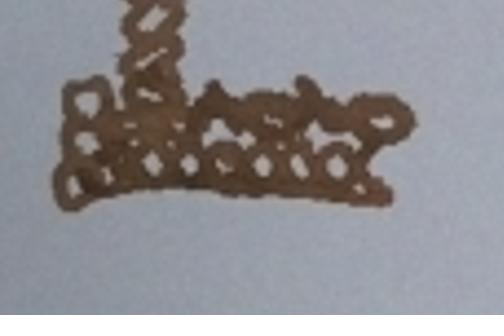

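>>> {"name": "move", "arguments": {"target": [[0,0,0,0,0,0,1,0.011067,0.020978,0,0.018315,0,0.110836,-1],[0,0,0,0,0,0,1,0.011067,0.023335,0,0.016547,0,0.101844,-1],[0,0,0,0,0,0,1,-0.004832,0.023335,0,0.016547,0,0.101844,-1],[0,0,0,0,0,0,1,-0.005103,0.030348,0,0.015545,0,0.098157,-1],[0,0,0,0,0,0,1,-0.006953,0.028627,0,0.013789,0,0.094469,-1],[0,0,0,0,0,0,1,-0.009051,0.008992,0,0.011786,0,0.088309,-1],[0,0,0,0,0,0,1,-0.010925,0.007213,0,0.009994,0,0.084442,-1],[0,0,0,0,0,0,1,-0.013494,0.022204,0,0.007837,0,0.0817,-1],[0,0,0,0,0,0,1,-0.01571,0.020059,0,0.006176,0,0.077878,-1],[0,0,0,0,0,0,1,-0.018067,0.00046,0,0.004561,0,0.071853,-1],[0,0,0,0,0,0,1,-0.020566,-0.001992,0,0.002982,0,0.068031,-1],[0,0,0,0,0,0,1,-0.02198,0.007095,0,0.002086,0,0.067041,-1],[0,0,0,0,0,0,1,-0.003076,0.007095,0,0.002086,0,0.067041,-1],[0,0,0,0,0,0,1,0.011067,0.023925,0,0.018315,0,0.110836,-1],[0,0,0,0,0,0,1,0.011067,0.021567,0,0.016547,0,0.101844,-1]], "speed": [0.4,0.04,0.25,0.16,0.07,0.33,0.07,0.28,0.08,0.33,0.09,0.18,0.4,0.35,0.04], "blend": [0.005,0,0,0.001,0.001,0.001,0.001,0.001,0.001,0.001,0.001,0.001,0.01,0.005,0]}}

Scene clock: 692.13 s.
left_arm: end_effector_position=(+0.3943, +0.3350, +0.1104) grip_measured=+1.000 grip_effort_nm=0.00 end_effector_quat_wxyz=(+0.619, -0.015, +0.785, -0.003) | right_arm: end_effector_position=(+0.4005, +0.0499, +0.0765) grip_measured=-0.798 grip_effort_nm=-1.03 end_effector_quat_wxyz=(-0.441, +0.607, -0.407, -0.521)
Joint positions: left_arm=[1.014 -0.037 1.582 -0.053 0.332 -0.05 0.094] | right_arm=[0.483 -0.51 2.538 -1.395 1.652 0.456 0.01]
Joint torques (N m): left_arm=[1.66 0.06 -6.52 -0.05 5.33 -0.05] | right_arm=[1.36 -0.01 -11.77 -0.3 6.57 -0.29]
Heat: left arm: 45 °C; right arm: 51 °C.
Joint targets: left_arm=[1.021 -0.037 1.573 -0.053 0.341 -0.050] | right_arm=[0.500 -0.511 2.526 -1.404 1.664 0.454]
move: done

>>> {"name": "move", "arguments": {"target": [[0,0,0,0,0,0,1,-0.015899,0,0,0,0,0,-1],[0,0,0,0,0,0,1,-0.01617,-0.008969,0,-0.001002,0,-0.005486,-1],[0,0,0,0,0,0,1,-0.01802,-0.010689,0,-0.002758,0,-0.009173,-1],[0,0,0,0,0,0,1,-0.020118,0.004985,0,-0.004761,0,-0.011556,-1],[0,0,0,0,0,0,1,-0.021992,0.003206,0,-0.006553,0,-0.015423,-1],[0,0,0,0,0,0,1,-0.024561,-0.016688,0,-0.008709,0,-0.022302,-1],[0,0,0,0,0,0,1,-0.026777,-0.018833,0,-0.010371,0,-0.026124,-1],[0,0,0,0,0,0,1,-0.029134,-0.00383,0,-0.011986,0,-0.027653,-1],[0,0,0,0,0,0,1,-0.031632,-0.006282,0,-0.013565,0,-0.031475,-1],[0,0,0,0,0,0,1,-0.033047,-0.018126,0,-0.014461,0,-0.034802,-1],[0,0,0,0,0,0,1,-0.014143,-0.018126,0,-0.014461,0,-0.034802,-1],[0,0,0,0,0,0,1,0,0.001014,0,0.000931,0,0.009892,-1],[0,0,0,0,0,0,1,0,-0.001344,0,-0.001426,0,0.000899,-1],[0,0,0,0,0,0,1,-0.017348,-0.001344,0,-0.001426,0,0.000899,-1],[0,0,0,0,0,0,1,-0.025433,-0.010572,0,-0.009393,0,-0.017671,-1]], "speed": [0.25,0.16,0.07,0.3,0.07,0.33,0.08,0.28,0.09,0.2,0.4,0.35,0.04,0.25,0.1], "blend": [0,0.001,0.001,0.001,0.001,0.001,0.001,0.001,0.001,0.001,0.01,0.005,0,0,0]}}

Scene clock: 702.60 s.
left_arm: end_effector_position=(+0.3943, +0.3350, +0.1104) grip_measured=+1.000 grip_effort_nm=0.00 end_effector_quat_wxyz=(+0.619, -0.015, +0.785, -0.003) | right_arm: end_effector_position=(+0.3955, +0.0291, +0.0681) grip_measured=-0.798 grip_effort_nm=-1.03 end_effector_quat_wxyz=(-0.407, +0.592, -0.420, -0.554)
Joint positions: left_arm=[1.014 -0.037 1.582 -0.053 0.332 -0.05 0.094] | right_arm=[0.308 -0.593 2.538 -1.47 1.652 0.42 0.01]
Joint torques (N m): left_arm=[1.68 0.05 -6.37 -0.02 5.34 -0.03] | right_arm=[0.89 -0.06 -11.7 -0.44 6.45 -0.54]
Heat: left arm: 45 °C; right arm: 51 °C.
Joint targets: left_arm=[1.021 -0.037 1.573 -0.053 0.341 -0.050] | right_arm=[0.284 -0.600 2.526 -1.483 1.664 0.414]
move: done

>>> {"name": "move", "arguments": {"target": [[0,0,0,0,0,0,1,-0.011196,-0.010972,0,-0.007142,0,-0.016007,-1],[0,0,0,0,0,0,1,0.008933,-0.010972,0,-0.007142,0,-0.016007,-1],[0,0,0,0,0,0,1,0.032504,0.023536,0,0.015533,0,0.046763,-1],[0,0,0,0,0,0,1,0.032504,0.025893,0,0.015533,0,0.03777,-1],[0,0,0,0,0,0,1,0.013671,0.025893,0,0.015533,0,0.03777,-1],[0,0,0,0,0,0,1,0.014319,0.029099,0,0.015533,0,0.032644,-1],[0,0,0,0,0,0,1,0.014319,0.025527,0,0.015533,0,0.03071,-1],[0,0,0,0,0,0,1,0.014319,0.021815,0,0.015533,0,0.029362,-1],[0,0,0,0,0,0,1,0.014319,0.015628,0,0.015533,0,0.041817,-1],[0,0,0,0,0,0,1,0.014319,0.007213,0,0.015533,0,0.043885,-1],[0,0,0,0,0,0,1,0.014319,0.001721,0,0.015533,0,0.047032,-1],[0,0,0,0,0,0,1,0.014319,0.005138,0,0.015533,0,0.049865,-1],[0,0,0,0,0,0,1,0.014319,0.008038,0,0.015533,0,0.050854,-1],[0,0,0,0,0,0,1,0.014319,0.014708,0,0.015533,0,0.038489,-1],[0,0,0,0,0,0,1,0.014319,0.0235,0,0.015533,0,0.036286,-1]], "speed": [0.1,0.4,0.35,0.04,0.25,0.08,0.08,0.09,0.13,0.18,0.12,0.07,0.08,0.14,0.18], "blend": [0.001,0.01,0.005,0,0,0.001,0.001,0.001,0.001,0.001,0.001,0.001,0.001,0.001,0]}}

Scene clock: 712.50 s.
left_arm: end_effector_position=(+0.3943, +0.3350, +0.1104) grip_measured=+1.000 grip_effort_nm=0.00 end_effector_quat_wxyz=(+0.619, -0.015, +0.785, -0.003) | right_arm: end_effector_position=(+0.3876, +0.0686, +0.0680) grip_measured=-0.798 grip_effort_nm=-1.03 end_effector_quat_wxyz=(-0.391, +0.584, -0.455, -0.546)
Joint positions: left_arm=[1.014 -0.037 1.582 -0.053 0.332 -0.05 0.094] | right_arm=[0.428 -0.408 2.538 -1.351 1.652 0.501 0.01]
Joint torques (N m): left_arm=[1.67 0.04 -6.42 -0.05 5.33 -0.12] | right_arm=[1 0.09 -11.77 -0.26 6.57 -0.57]
Heat: left arm: 45 °C; right arm: 51 °C.
Joint targets: left_arm=[1.021 -0.037 1.573 -0.053 0.341 -0.050] | right_arm=[0.406 -0.401 2.526 -1.351 1.664 0.495]
move: done

>>> {"name": "move", "arguments": {"target": [[0,0,0,0,0,0,1,0,0.004408,0,0,0,-0.002383,-1],[0,0,0,0,0,0,1,0.017006,0.004408,0,0,0,-0.002383,-1],[0,0,0,0,0,0,1,0.017006,-0.014095,0,-0.006753,0,-0.011646,-1],[0,0,0,0,0,0,1,0.017006,-0.011738,0,-0.00528,0,-0.002653,-1],[0,0,0,0,0,0,1,-0.005056,-0.011738,0,-0.00528,0,-0.002653,-1],[0,0,0,0,0,0,1,-0.005056,0.000094,0,-0.00528,0,0.001574,-1],[0,0,0,0,0,0,1,0.014649,0.000094,0,-0.00528,0,0.001574,-1],[0,0,0,0,0,0,1,0.014649,0.001096,0,-0.002829,0,0.048022,-1],[0,0,0,0,0,0,1,0.014649,0.003453,0,-0.002829,0,0.039029,-1],[0,0,0,0,0,0,1,-0.003029,0.003453,0,-0.002829,0,0.039029,-1],[0,0,0,0,0,0,1,-0.002381,0.008415,0,-0.002829,0,0.032509,-1],[0,0,0,0,0,0,1,-0.002381,0.004785,0,-0.002829,0,0.029766,-1],[0,0,0,0,0,0,1,-0.002381,-0.000436,0,-0.002829,0,0.027833,-1],[0,0,0,0,0,0,1,-0.002381,-0.009169,0,-0.002829,0,0.040288,-1]], "speed": [0.12,0.4,0.3,0.04,0.25,0.18,0.4,0.3,0.04,0.25,0.1,0.08,0.11,0.18], "blend": [0.001,0.01,0.005,0,0,0.001,0.01,0.005,0,0,0.001,0.001,0.001,0]}}

Scene clock: 724.07 s.
left_arm: end_effector_position=(+0.3943, +0.3350, +0.1104) grip_measured=+1.000 grip_effort_nm=0.00 end_effector_quat_wxyz=(+0.619, -0.015, +0.785, -0.003) | right_arm: end_effector_position=(+0.3507, +0.0954, +0.0678) grip_measured=-0.798 grip_effort_nm=-1.03 end_effector_quat_wxyz=(-0.375, +0.612, -0.412, -0.561)
Joint positions: left_arm=[1.014 -0.037 1.582 -0.053 0.332 -0.05 0.094] | right_arm=[0.406 -0.47 2.538 -1.376 1.652 0.578 0.01]
Joint torques (N m): left_arm=[1.71 -0.01 -6.32 -0.02 5.24 -0.09] | right_arm=[1 -0.1 -11.77 -0.26 6.57 0.55]
Heat: left arm: 45 °C; right arm: 51 °C.
Joint targets: left_arm=[1.021 -0.037 1.573 -0.053 0.341 -0.050] | right_arm=[0.386 -0.479 2.526 -1.375 1.664 0.584]
move: done

>>> {"name": "move", "arguments": {"target": [[0,0,0,0,0,0,1,0,-0.011856,0,0,0,0.002788,-1],[0,0,0,0,0,0,1,0,-0.019599,0,0,0,0.007284,-1],[0,0,0,0,0,0,1,0,-0.016182,0,0,0,0.011376,-1],[0,0,0,0,0,0,1,0,-0.01208,0,0,0,0.012815,-1],[0,0,0,0,0,0,1,0,-0.002687,0,0,0,0.00045,-1],[0,0,0,0,0,0,1,0,0.009699,0,0,0,-0.002563,-1],[0,0,0,0,0,0,1,0,0.01591,0,0,0,-0.005935,-1],[0,0,0,0,0,0,1,0,0.013082,0,0,0,-0.009308,-1],[0,0,0,0,0,0,1,0,0.007743,0,0,0,-0.010926,-1],[0,0,0,0,0,0,1,0,0.000047,0,0,0,0.001933,-1],[0,0,0,0,0,0,1,0,-0.007366,0,0,0,0.004047,-1],[0,0,0,0,0,0,1,0,-0.011326,0,0,0,0.006835,-1],[0,0,0,0,0,0,1,0,-0.007083,0,0,0,0.008633,-1],[0,0,0,0,0,0,1,0,-0.003877,0,0,0,0.009173,-1],[0,0,0,0,0,0,1,0,0.000365,0,0,0,-0.003552,-1]], "speed": [0.2,0.14,0.07,0.09,0.17,0.21,0.12,0.07,0.11,0.14,0.14,0.09,0.09,0.08,0.09], "blend": [0.001,0.001,0.001,0.001,0.001,0.001,0.001,0.001,0.001,0.001,0.001,0.001,0.001,0.001,0]}}

Scene clock: 731.83 s.
left_arm: end_effector_position=(+0.3943, +0.3350, +0.1104) grip_measured=+1.000 grip_effort_nm=0.00 end_effector_quat_wxyz=(+0.619, -0.015, +0.785, -0.003) | right_arm: end_effector_position=(+0.3474, +0.0978, +0.0678) grip_measured=-0.798 grip_effort_nm=-1.03 end_effector_quat_wxyz=(-0.377, +0.616, -0.406, -0.560)
Joint positions: left_arm=[1.014 -0.037 1.582 -0.053 0.332 -0.05 0.094] | right_arm=[0.404 -0.484 2.538 -1.377 1.652 0.584 0.01]
Joint torques (N m): left_arm=[1.7 0.04 -6.46 -0.04 5.35 -0.14] | right_arm=[1.02 0.07 -11.77 -0.25 6.57 -0.68]
Heat: left arm: 45 °C; right arm: 51 °C.
Joint targets: left_arm=[1.021 -0.037 1.573 -0.053 0.341 -0.050] | right_arm=[0.386 -0.476 2.526 -1.376 1.664 0.577]
move: done

>>> {"name": "move", "arguments": {"target": [[0,0,0,0,0,0,1,0,0.004302,0,0,0,-0.001439,-1],[0,0,0,0,0,0,1,0.015851,0.004302,0,0,0,-0.001439,-1],[0,0,0,0,0,0,1,0.006423,-0.029829,0,-0.014213,0,-0.001888,-1],[0,0,0,0,0,0,1,0.006423,-0.027472,0,-0.01274,0,-0.010881,-1],[0,0,0,0,0,0,1,-0.014626,-0.027472,0,-0.01274,0,-0.010881,-1],[0,0,0,0,0,0,1,-0.013978,-0.013306,0,-0.01274,0,-0.017041,-1],[0,0,0,0,0,0,1,-0.013978,-0.00462,0,-0.01274,0,-0.021628,-1],[0,0,0,0,0,0,1,-0.013978,-0.005598,0,-0.01274,0,-0.026978,-1],[0,0,0,0,0,0,1,-0.013978,-0.010194,0,-0.01274,0,-0.030171,-1],[0,0,0,0,0,0,1,-0.013978,-0.018491,0,-0.01274,0,-0.03125,-1],[0,0,0,0,0,0,1,-0.013978,-0.030065,0,-0.01274,0,-0.017851,-1],[0,0,0,0,0,0,1,0.004066,-0.030065,0,-0.01274,0,-0.017851,-1],[0,0,0,0,0,0,1,0.011137,0.007602,0,-0.006093,0,-0.029137,-1],[0,0,0,0,0,0,1,0.011137,0.005245,0,-0.006093,0,-0.020144,-1]], "speed": [0.09,0.4,0.4,0.04,0.25,0.25,0.16,0.03,0.09,0.15,0.2,0.4,0.6,0.04], "blend": [0.001,0.01,0.005,0,0,0.001,0.001,0.001,0.001,0.001,0.001,0.01,0.005,0]}}

Scene clock: 744.43 s.
left_arm: end_effector_position=(+0.3943, +0.3350, +0.1104) grip_measured=+1.000 grip_effort_nm=0.00 end_effector_quat_wxyz=(+0.619, -0.015, +0.785, -0.003) | right_arm: end_effector_position=(+0.3676, +0.0752, +0.0766) grip_measured=-0.798 grip_effort_nm=-1.03 end_effector_quat_wxyz=(-0.390, +0.604, -0.406, -0.564)
Joint positions: left_arm=[1.014 -0.037 1.582 -0.053 0.332 -0.05 0.094] | right_arm=[0.463 -0.432 2.538 -1.423 1.652 0.526 0.01]
Joint torques (N m): left_arm=[1.67 0.07 -6.35 -0.03 5.34 -0.14] | right_arm=[1.34 0.01 -11.77 -0.28 6.54 0.51]
Heat: left arm: 45 °C; right arm: 51 °C.
Joint targets: left_arm=[1.021 -0.037 1.573 -0.053 0.341 -0.050] | right_arm=[0.480 -0.431 2.526 -1.427 1.664 0.532]
move: done

>>> {"name": "move", "arguments": {"target": [[0,0,0,0,0,0,1,-0.018079,0,0,0,0,0,-1],[0,0,0,0,0,0,1,-0.017431,-0.01439,0,0,0,0.006385,-1],[0,0,0,0,0,0,1,-0.017431,-0.023241,0,0,0,0.011151,-1],[0,0,0,0,0,0,1,-0.017431,-0.022298,0,0,0,0.016502,-1],[0,0,0,0,0,0,1,-0.017431,-0.017113,0,0,0,0.019739,-1],[0,0,0,0,0,0,1,-0.017431,-0.010972,0,0,0,0.020549,-1],[0,0,0,0,0,0,1,-0.017431,0.002593,0,0,0,0.006969,-1],[0,0,0,0,0,0,1,-0.002357,0.002593,0,0,0,0.006969,-1],[0,0,0,0,0,0,1,-0.002357,-0.023595,0,-0.004985,0,-0.003552,-1],[0,0,0,0,0,0,1,-0.002357,-0.025952,0,-0.003512,0,0.005441,-1],[0,0,0,0,0,0,1,-0.021567,-0.025952,0,-0.003512,0,0.005441,-1],[0,0,0,0,0,0,1,-0.020919,-0.030383,0,-0.003512,0,0.01205,-1],[0,0,0,0,0,0,1,-0.020919,-0.024455,0,-0.003512,0,0.014478,-1],[0,0,0,0,0,0,1,-0.020919,-0.019034,0,-0.003512,0,0.015063,-1],[0,0,0,0,0,0,1,-0.020919,-0.011809,0,-0.003512,0,0.001529,-1]], "speed": [0.25,0.25,0.16,0.03,0.1,0.13,0.22,0.4,0.4,0.04,0.25,0.1,0.11,0.11,0.14], "blend": [0,0.001,0.001,0.001,0.001,0.001,0.001,0.01,0.005,0,0,0.001,0.001,0.001,0]}}

Scene clock: 754.53 s.
left_arm: end_effector_position=(+0.3943, +0.3350, +0.1104) grip_measured=+1.000 grip_effort_nm=0.00 end_effector_quat_wxyz=(+0.619, -0.015, +0.785, -0.003) | right_arm: end_effector_position=(+0.3514, +0.0770, +0.0678) grip_measured=-0.798 grip_effort_nm=-1.03 end_effector_quat_wxyz=(-0.367, +0.610, -0.400, -0.577)
Joint positions: left_arm=[1.014 -0.037 1.582 -0.053 0.332 -0.05 0.094] | right_arm=[0.33 -0.539 2.538 -1.449 1.652 0.543 0.01]
Joint torques (N m): left_arm=[1.65 0.02 -6.65 -0.04 5.33 0.03] | right_arm=[0.88 0.07 -11.71 -0.37 6.49 -0.68]
Heat: left arm: 45 °C; right arm: 51 °C.
Joint targets: left_arm=[1.021 -0.037 1.573 -0.053 0.341 -0.050] | right_arm=[0.303 -0.532 2.526 -1.457 1.664 0.535]
move: done

>>> {"name": "move", "arguments": {"target": [[0,0,0,0,0,0,1,0,0.005327,0,0,0,-0.002383,-1],[0,0,0,0,0,0,1,0,0.00317,0,0,0,-0.004856,-1],[0,0,0,0,0,0,1,0,-0.000153,0,0,0,-0.006115,-1],[0,0,0,0,0,0,1,0,-0.005398,0,0,0,0.00652,-1],[0,0,0,0,0,0,1,0.018562,-0.005398,0,0,0,0.00652,-1],[0,0,0,0,0,0,1,0.022,-0.005398,0,0,0,-0.11,-1]], "speed": [0.1,0.08,0.1,0.11,0.4,0.5], "blend": [0.001,0.001,0.001,0.001,0.01,0], "cameras": ["cam_above"]}}

>>> {"name": "zoom_image", "arguments": {"camera": "cam_above", "region": [245, 235, 345, 305]}}

Scene clock: 758.10 s.
left_arm: end_effector_position=(+0.3943, +0.3350, +0.1104) grip_measured=+1.000 grip_effort_nm=0.00 end_effector_quat_wxyz=(+0.619, -0.015, +0.785, -0.003) | right_arm: end_effector_position=(+0.4500, -0.0233, +0.0793) grip_measured=-0.798 grip_effort_nm=-1.03 end_effector_quat_wxyz=(-0.487, +0.588, -0.423, -0.488)
Joint positions: left_arm=[1.014 -0.037 1.582 -0.053 0.332 -0.05 0.094] | right_arm=[0.473 -0.571 2.538 -1.448 1.652 0.291 0.01]
Joint torques (N m): left_arm=[1.65 0.04 -6.52 -0.09 5.3 0.1] | right_arm=[1.31 -0.06 -11.75 -0.32 6.53 -0.08]
Heat: left arm: 45 °C; right arm: 51 °C.
Joint targets: left_arm=[1.021 -0.037 1.573 -0.053 0.341 -0.050] | right_arm=[0.489 -0.577 2.526 -1.457 1.664 0.290]
move: done

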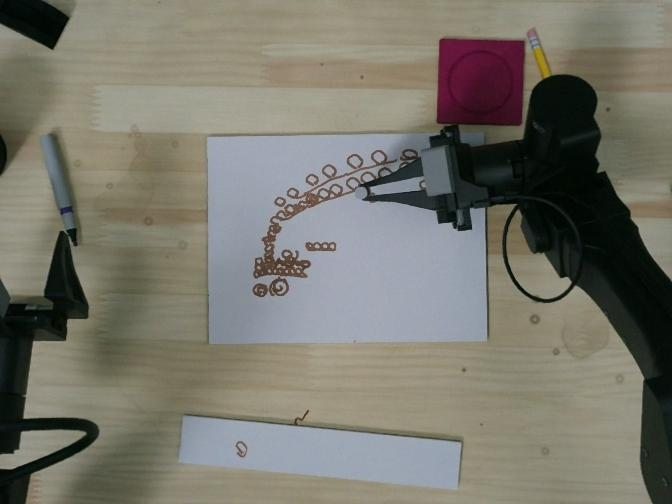

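Scaled by 5.040 from the camera's image (finer frame: 960x720).

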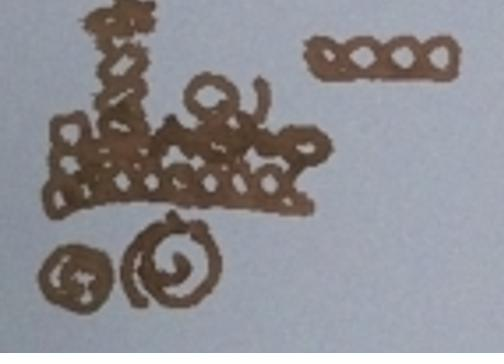

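>>> {"name": "zoom_image", "arguments": {"camera": "cam_above", "region": [248, 272, 304, 302]}}

Scaled by 9.000 from the camera's image (finer frame: 960x720).

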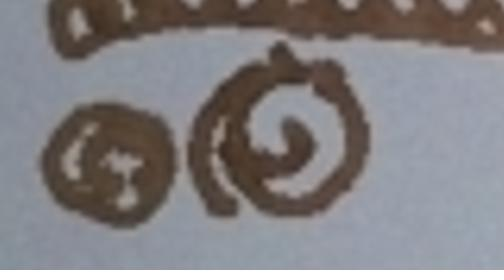

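>>> {"name": "move", "arguments": {"target": [[0,0,0,0,0,0,1,0.010701,0.016618,0,0.017207,0,0.126529,-1],[0,0,0,0,0,0,1,0.010701,0.01426,0,0.017207,0,0.135522,-1],[0,0,0,0,0,0,1,-0.006965,0.01426,0,0.017207,0,0.135522,-1],[0,0,0,0,0,0,1,-0.006317,0.01043,0,0.017207,0,0.142986,-1],[0,0,0,0,0,0,1,-0.006317,0.009782,0,0.017207,0,0.148381,-1],[0,0,0,0,0,0,1,-0.006317,0.010218,0,0.017207,0,0.152788,-1],[0,0,0,0,0,0,1,-0.006317,0.019104,0,0.017207,0,0.153867,-1],[0,0,0,0,0,0,1,-0.006317,0.028639,0,0.017207,0,0.140872,-1],[0,0,0,0,0,0,1,-0.006317,0.033813,0,0.017207,0,0.136915,-1],[0,0,0,0,0,0,1,-0.006317,0.026989,0,0.017207,0,0.134442,-1],[0,0,0,0,0,0,1,-0.006317,0.018539,0,0.017207,0,0.135207,-1],[0,0,0,0,0,0,1,0.009523,0.018539,0,0.017207,0,0.135207,-1],[0,0,0,0,0,0,1,0.009523,0.017301,0,0.018338,0,0.159757,-1],[0,0,0,0,0,0,1,0.009523,0.014944,0,0.015981,0,0.150764,-1],[0,0,0,0,0,0,1,-0.006788,0.014944,0,0.015981,0,0.150764,-1]], "speed": [0.5,0.04,0.25,0.07,0.03,0.025,0.16,0.17,0.11,0.13,0.15,0.4,0.2,0.04,0.25], "blend": [0.005,0,0,0.001,0.001,0.001,0.001,0.001,0.001,0.001,0.001,0.01,0.005,0,0]}}

Scene clock: 772.27 s.
left_arm: end_effector_position=(+0.3943, +0.3350, +0.1104) grip_measured=+1.000 grip_effort_nm=0.00 end_effector_quat_wxyz=(+0.619, -0.015, +0.785, -0.003) | right_arm: end_effector_position=(+0.3391, +0.1197, +0.0682) grip_measured=-0.798 grip_effort_nm=-1.03 end_effector_quat_wxyz=(-0.386, +0.622, -0.408, -0.546)
Joint positions: left_arm=[1.014 -0.037 1.582 -0.053 0.332 -0.05 0.094] | right_arm=[0.462 -0.446 2.538 -1.308 1.652 0.632 0.01]
Joint torques (N m): left_arm=[1.69 0.03 -6.54 -0.04 5.3 0.01] | right_arm=[1.02 -0.05 -11.78 -0.36 6.57 -0.54]
Heat: left arm: 45 °C; right arm: 51 °C.
Joint targets: left_arm=[1.021 -0.037 1.573 -0.053 0.341 -0.050] | right_arm=[0.432 -0.450 2.526 -1.321 1.664 0.626]
move: done

>>> {"name": "move", "arguments": {"target": [[0,0,0,0,0,0,1,-0.003029,-0.004196,0,-0.005139,0,-0.010656,-1],[0,0,0,0,0,0,1,-0.007331,-0.008167,0,-0.009947,0,-0.01857,-1],[0,0,0,0,0,0,1,-0.01254,-0.01307,0,-0.014885,0,-0.026754,-1],[0,0,0,0,0,0,1,-0.018114,-0.018397,0,-0.019635,0,-0.035252,-1],[0,0,0,0,0,0,1,-0.02416,-0.02429,0,-0.023654,0,-0.042671,-1],[0,0,0,0,0,0,1,-0.030854,-0.030913,0,-0.027378,0,-0.05018,-1],[0,0,0,0,0,0,1,-0.011974,-0.030913,0,-0.027378,0,-0.05018,-1],[0,0,0,0,0,0,1,-0.011974,-0.039222,0,-0.026352,0,-0.032149,-1],[0,0,0,0,0,0,1,-0.011974,-0.036865,0,-0.026352,0,-0.041142,-1],[0,0,0,0,0,0,1,-0.032057,-0.036865,0,-0.026352,0,-0.041142,-1],[0,0,0,0,0,0,1,-0.031408,-0.028639,0,-0.026352,0,-0.04429,-1],[0,0,0,0,0,0,1,-0.031408,-0.020106,0,-0.026352,0,-0.048336,-1],[0,0,0,0,0,0,1,-0.031408,-0.02508,0,-0.026352,0,-0.050989,-1],[0,0,0,0,0,0,1,-0.031408,-0.030654,0,-0.026352,0,-0.037995,-1],[0,0,0,0,0,0,1,-0.031408,-0.039187,0,-0.026352,0,-0.033948,-1]], "speed": [0.07,0.07,0.075,0.08,0.085,0.095,0.4,0.2,0.04,0.25,0.15,0.16,0.1,0.11,0.16], "blend": [0.003,0.003,0.003,0.003,0.003,0.001,0.01,0.005,0,0,0.001,0.001,0.001,0.001,0]}}

Scene clock: 783.47 s.
left_arm: end_effector_position=(+0.3943, +0.3350, +0.1104) grip_measured=+1.000 grip_effort_nm=0.00 end_effector_quat_wxyz=(+0.619, -0.015, +0.785, -0.003) | right_arm: end_effector_position=(+0.3328, +0.0677, +0.0678) grip_measured=-0.798 grip_effort_nm=-1.03 end_effector_quat_wxyz=(-0.377, +0.627, -0.340, -0.591)
Joint positions: left_arm=[1.014 -0.037 1.582 -0.053 0.332 -0.05 0.094] | right_arm=[0.184 -0.773 2.538 -1.543 1.652 0.543 0.01]
Joint torques (N m): left_arm=[1.66 0.07 -6.45 -0.07 5.18 -0.12] | right_arm=[0.86 -0.1 -11.62 -0.38 6.37 0.62]
Heat: left arm: 45 °C; right arm: 51 °C.
Joint targets: left_arm=[1.021 -0.037 1.573 -0.053 0.341 -0.050] | right_arm=[0.165 -0.783 2.526 -1.545 1.664 0.551]
move: done

>>> {"name": "move", "arguments": {"target": [[0,0,0,0,0,0,1,0,-0.000389,0,0,0,0.002113,-1],[0,0,0,0,0,0,1,0.019434,-0.000389,0,0,0,0.002113,-1],[0,0,0,0,0,0,1,0.03947,0.021355,0,0.016618,0,0.031295,-1],[0,0,0,0,0,0,1,0.03947,0.023712,0,0.016618,0,0.022302,-1],[0,0,0,0,0,0,1,0.021956,0.023712,0,0.016618,0,0.022302,-1],[0,0,0,0,0,0,1,0.022605,0.032163,0,0.016618,0,0.01893,-1],[0,0,0,0,0,0,1,0.022605,0.041308,0,0.016618,0,0.014793,-1],[0,0,0,0,0,0,1,0.022605,0.036559,0,0.016618,0,0.012275,-1],[0,0,0,0,0,0,1,0.022605,0.03076,0,0.016618,0,0.02536,-1],[0,0,0,0,0,0,1,0.022605,0.021615,0,0.016618,0,0.029496,-1],[0,0,0,0,0,0,1,0.022605,0.021002,0,0.016618,0,0.03161,-1],[0,0,0,0,0,0,1,0.041827,0.021002,0,0.016618,0,0.03161,-1],[0,0,0,0,0,0,1,0.041827,0.021002,0,0.016618,0,-0.126124,-1]], "speed": [0.06,0.4,0.4,0.04,0.25,0.15,0.16,0.1,0.11,0.16,0.06,0.4,0.5], "blend": [0.001,0.01,0.005,0,0,0.001,0.001,0.001,0.001,0.001,0.001,0.01,0], "cameras": ["cam_above"]}}

>>> {"name": "zoom_image", "arguments": {"camera": "cam_above", "region": [235, 270, 305, 310]}}

Scene clock: 792.57 s.
left_arm: end_effector_position=(+0.3943, +0.3350, +0.1104) grip_measured=+1.000 grip_effort_nm=0.00 end_effector_quat_wxyz=(+0.619, -0.015, +0.785, -0.003) | right_arm: end_effector_position=(+0.4679, -0.0347, +0.0786) grip_measured=-0.798 grip_effort_nm=-1.03 end_effector_quat_wxyz=(-0.516, +0.589, -0.430, -0.449)
Joint positions: left_arm=[1.014 -0.037 1.582 -0.053 0.332 -0.05 0.094] | right_arm=[0.504 -0.6 2.538 -1.397 1.652 0.264 0.01]
Joint torques (N m): left_arm=[1.63 0.05 -6.34 -0.04 5.33 -0.05] | right_arm=[1.35 -0.05 -11.78 -0.28 6.57 0.57]
Heat: left arm: 45 °C; right arm: 51 °C.
Joint targets: left_arm=[1.021 -0.037 1.573 -0.053 0.341 -0.050] | right_arm=[0.520 -0.605 2.526 -1.404 1.664 0.270]
move: done

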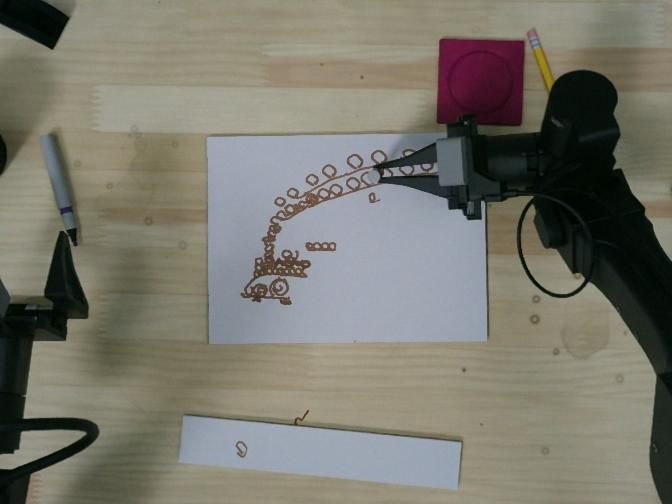

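Scaled by 7.200 from the camera's image (finer frame: 960x720).

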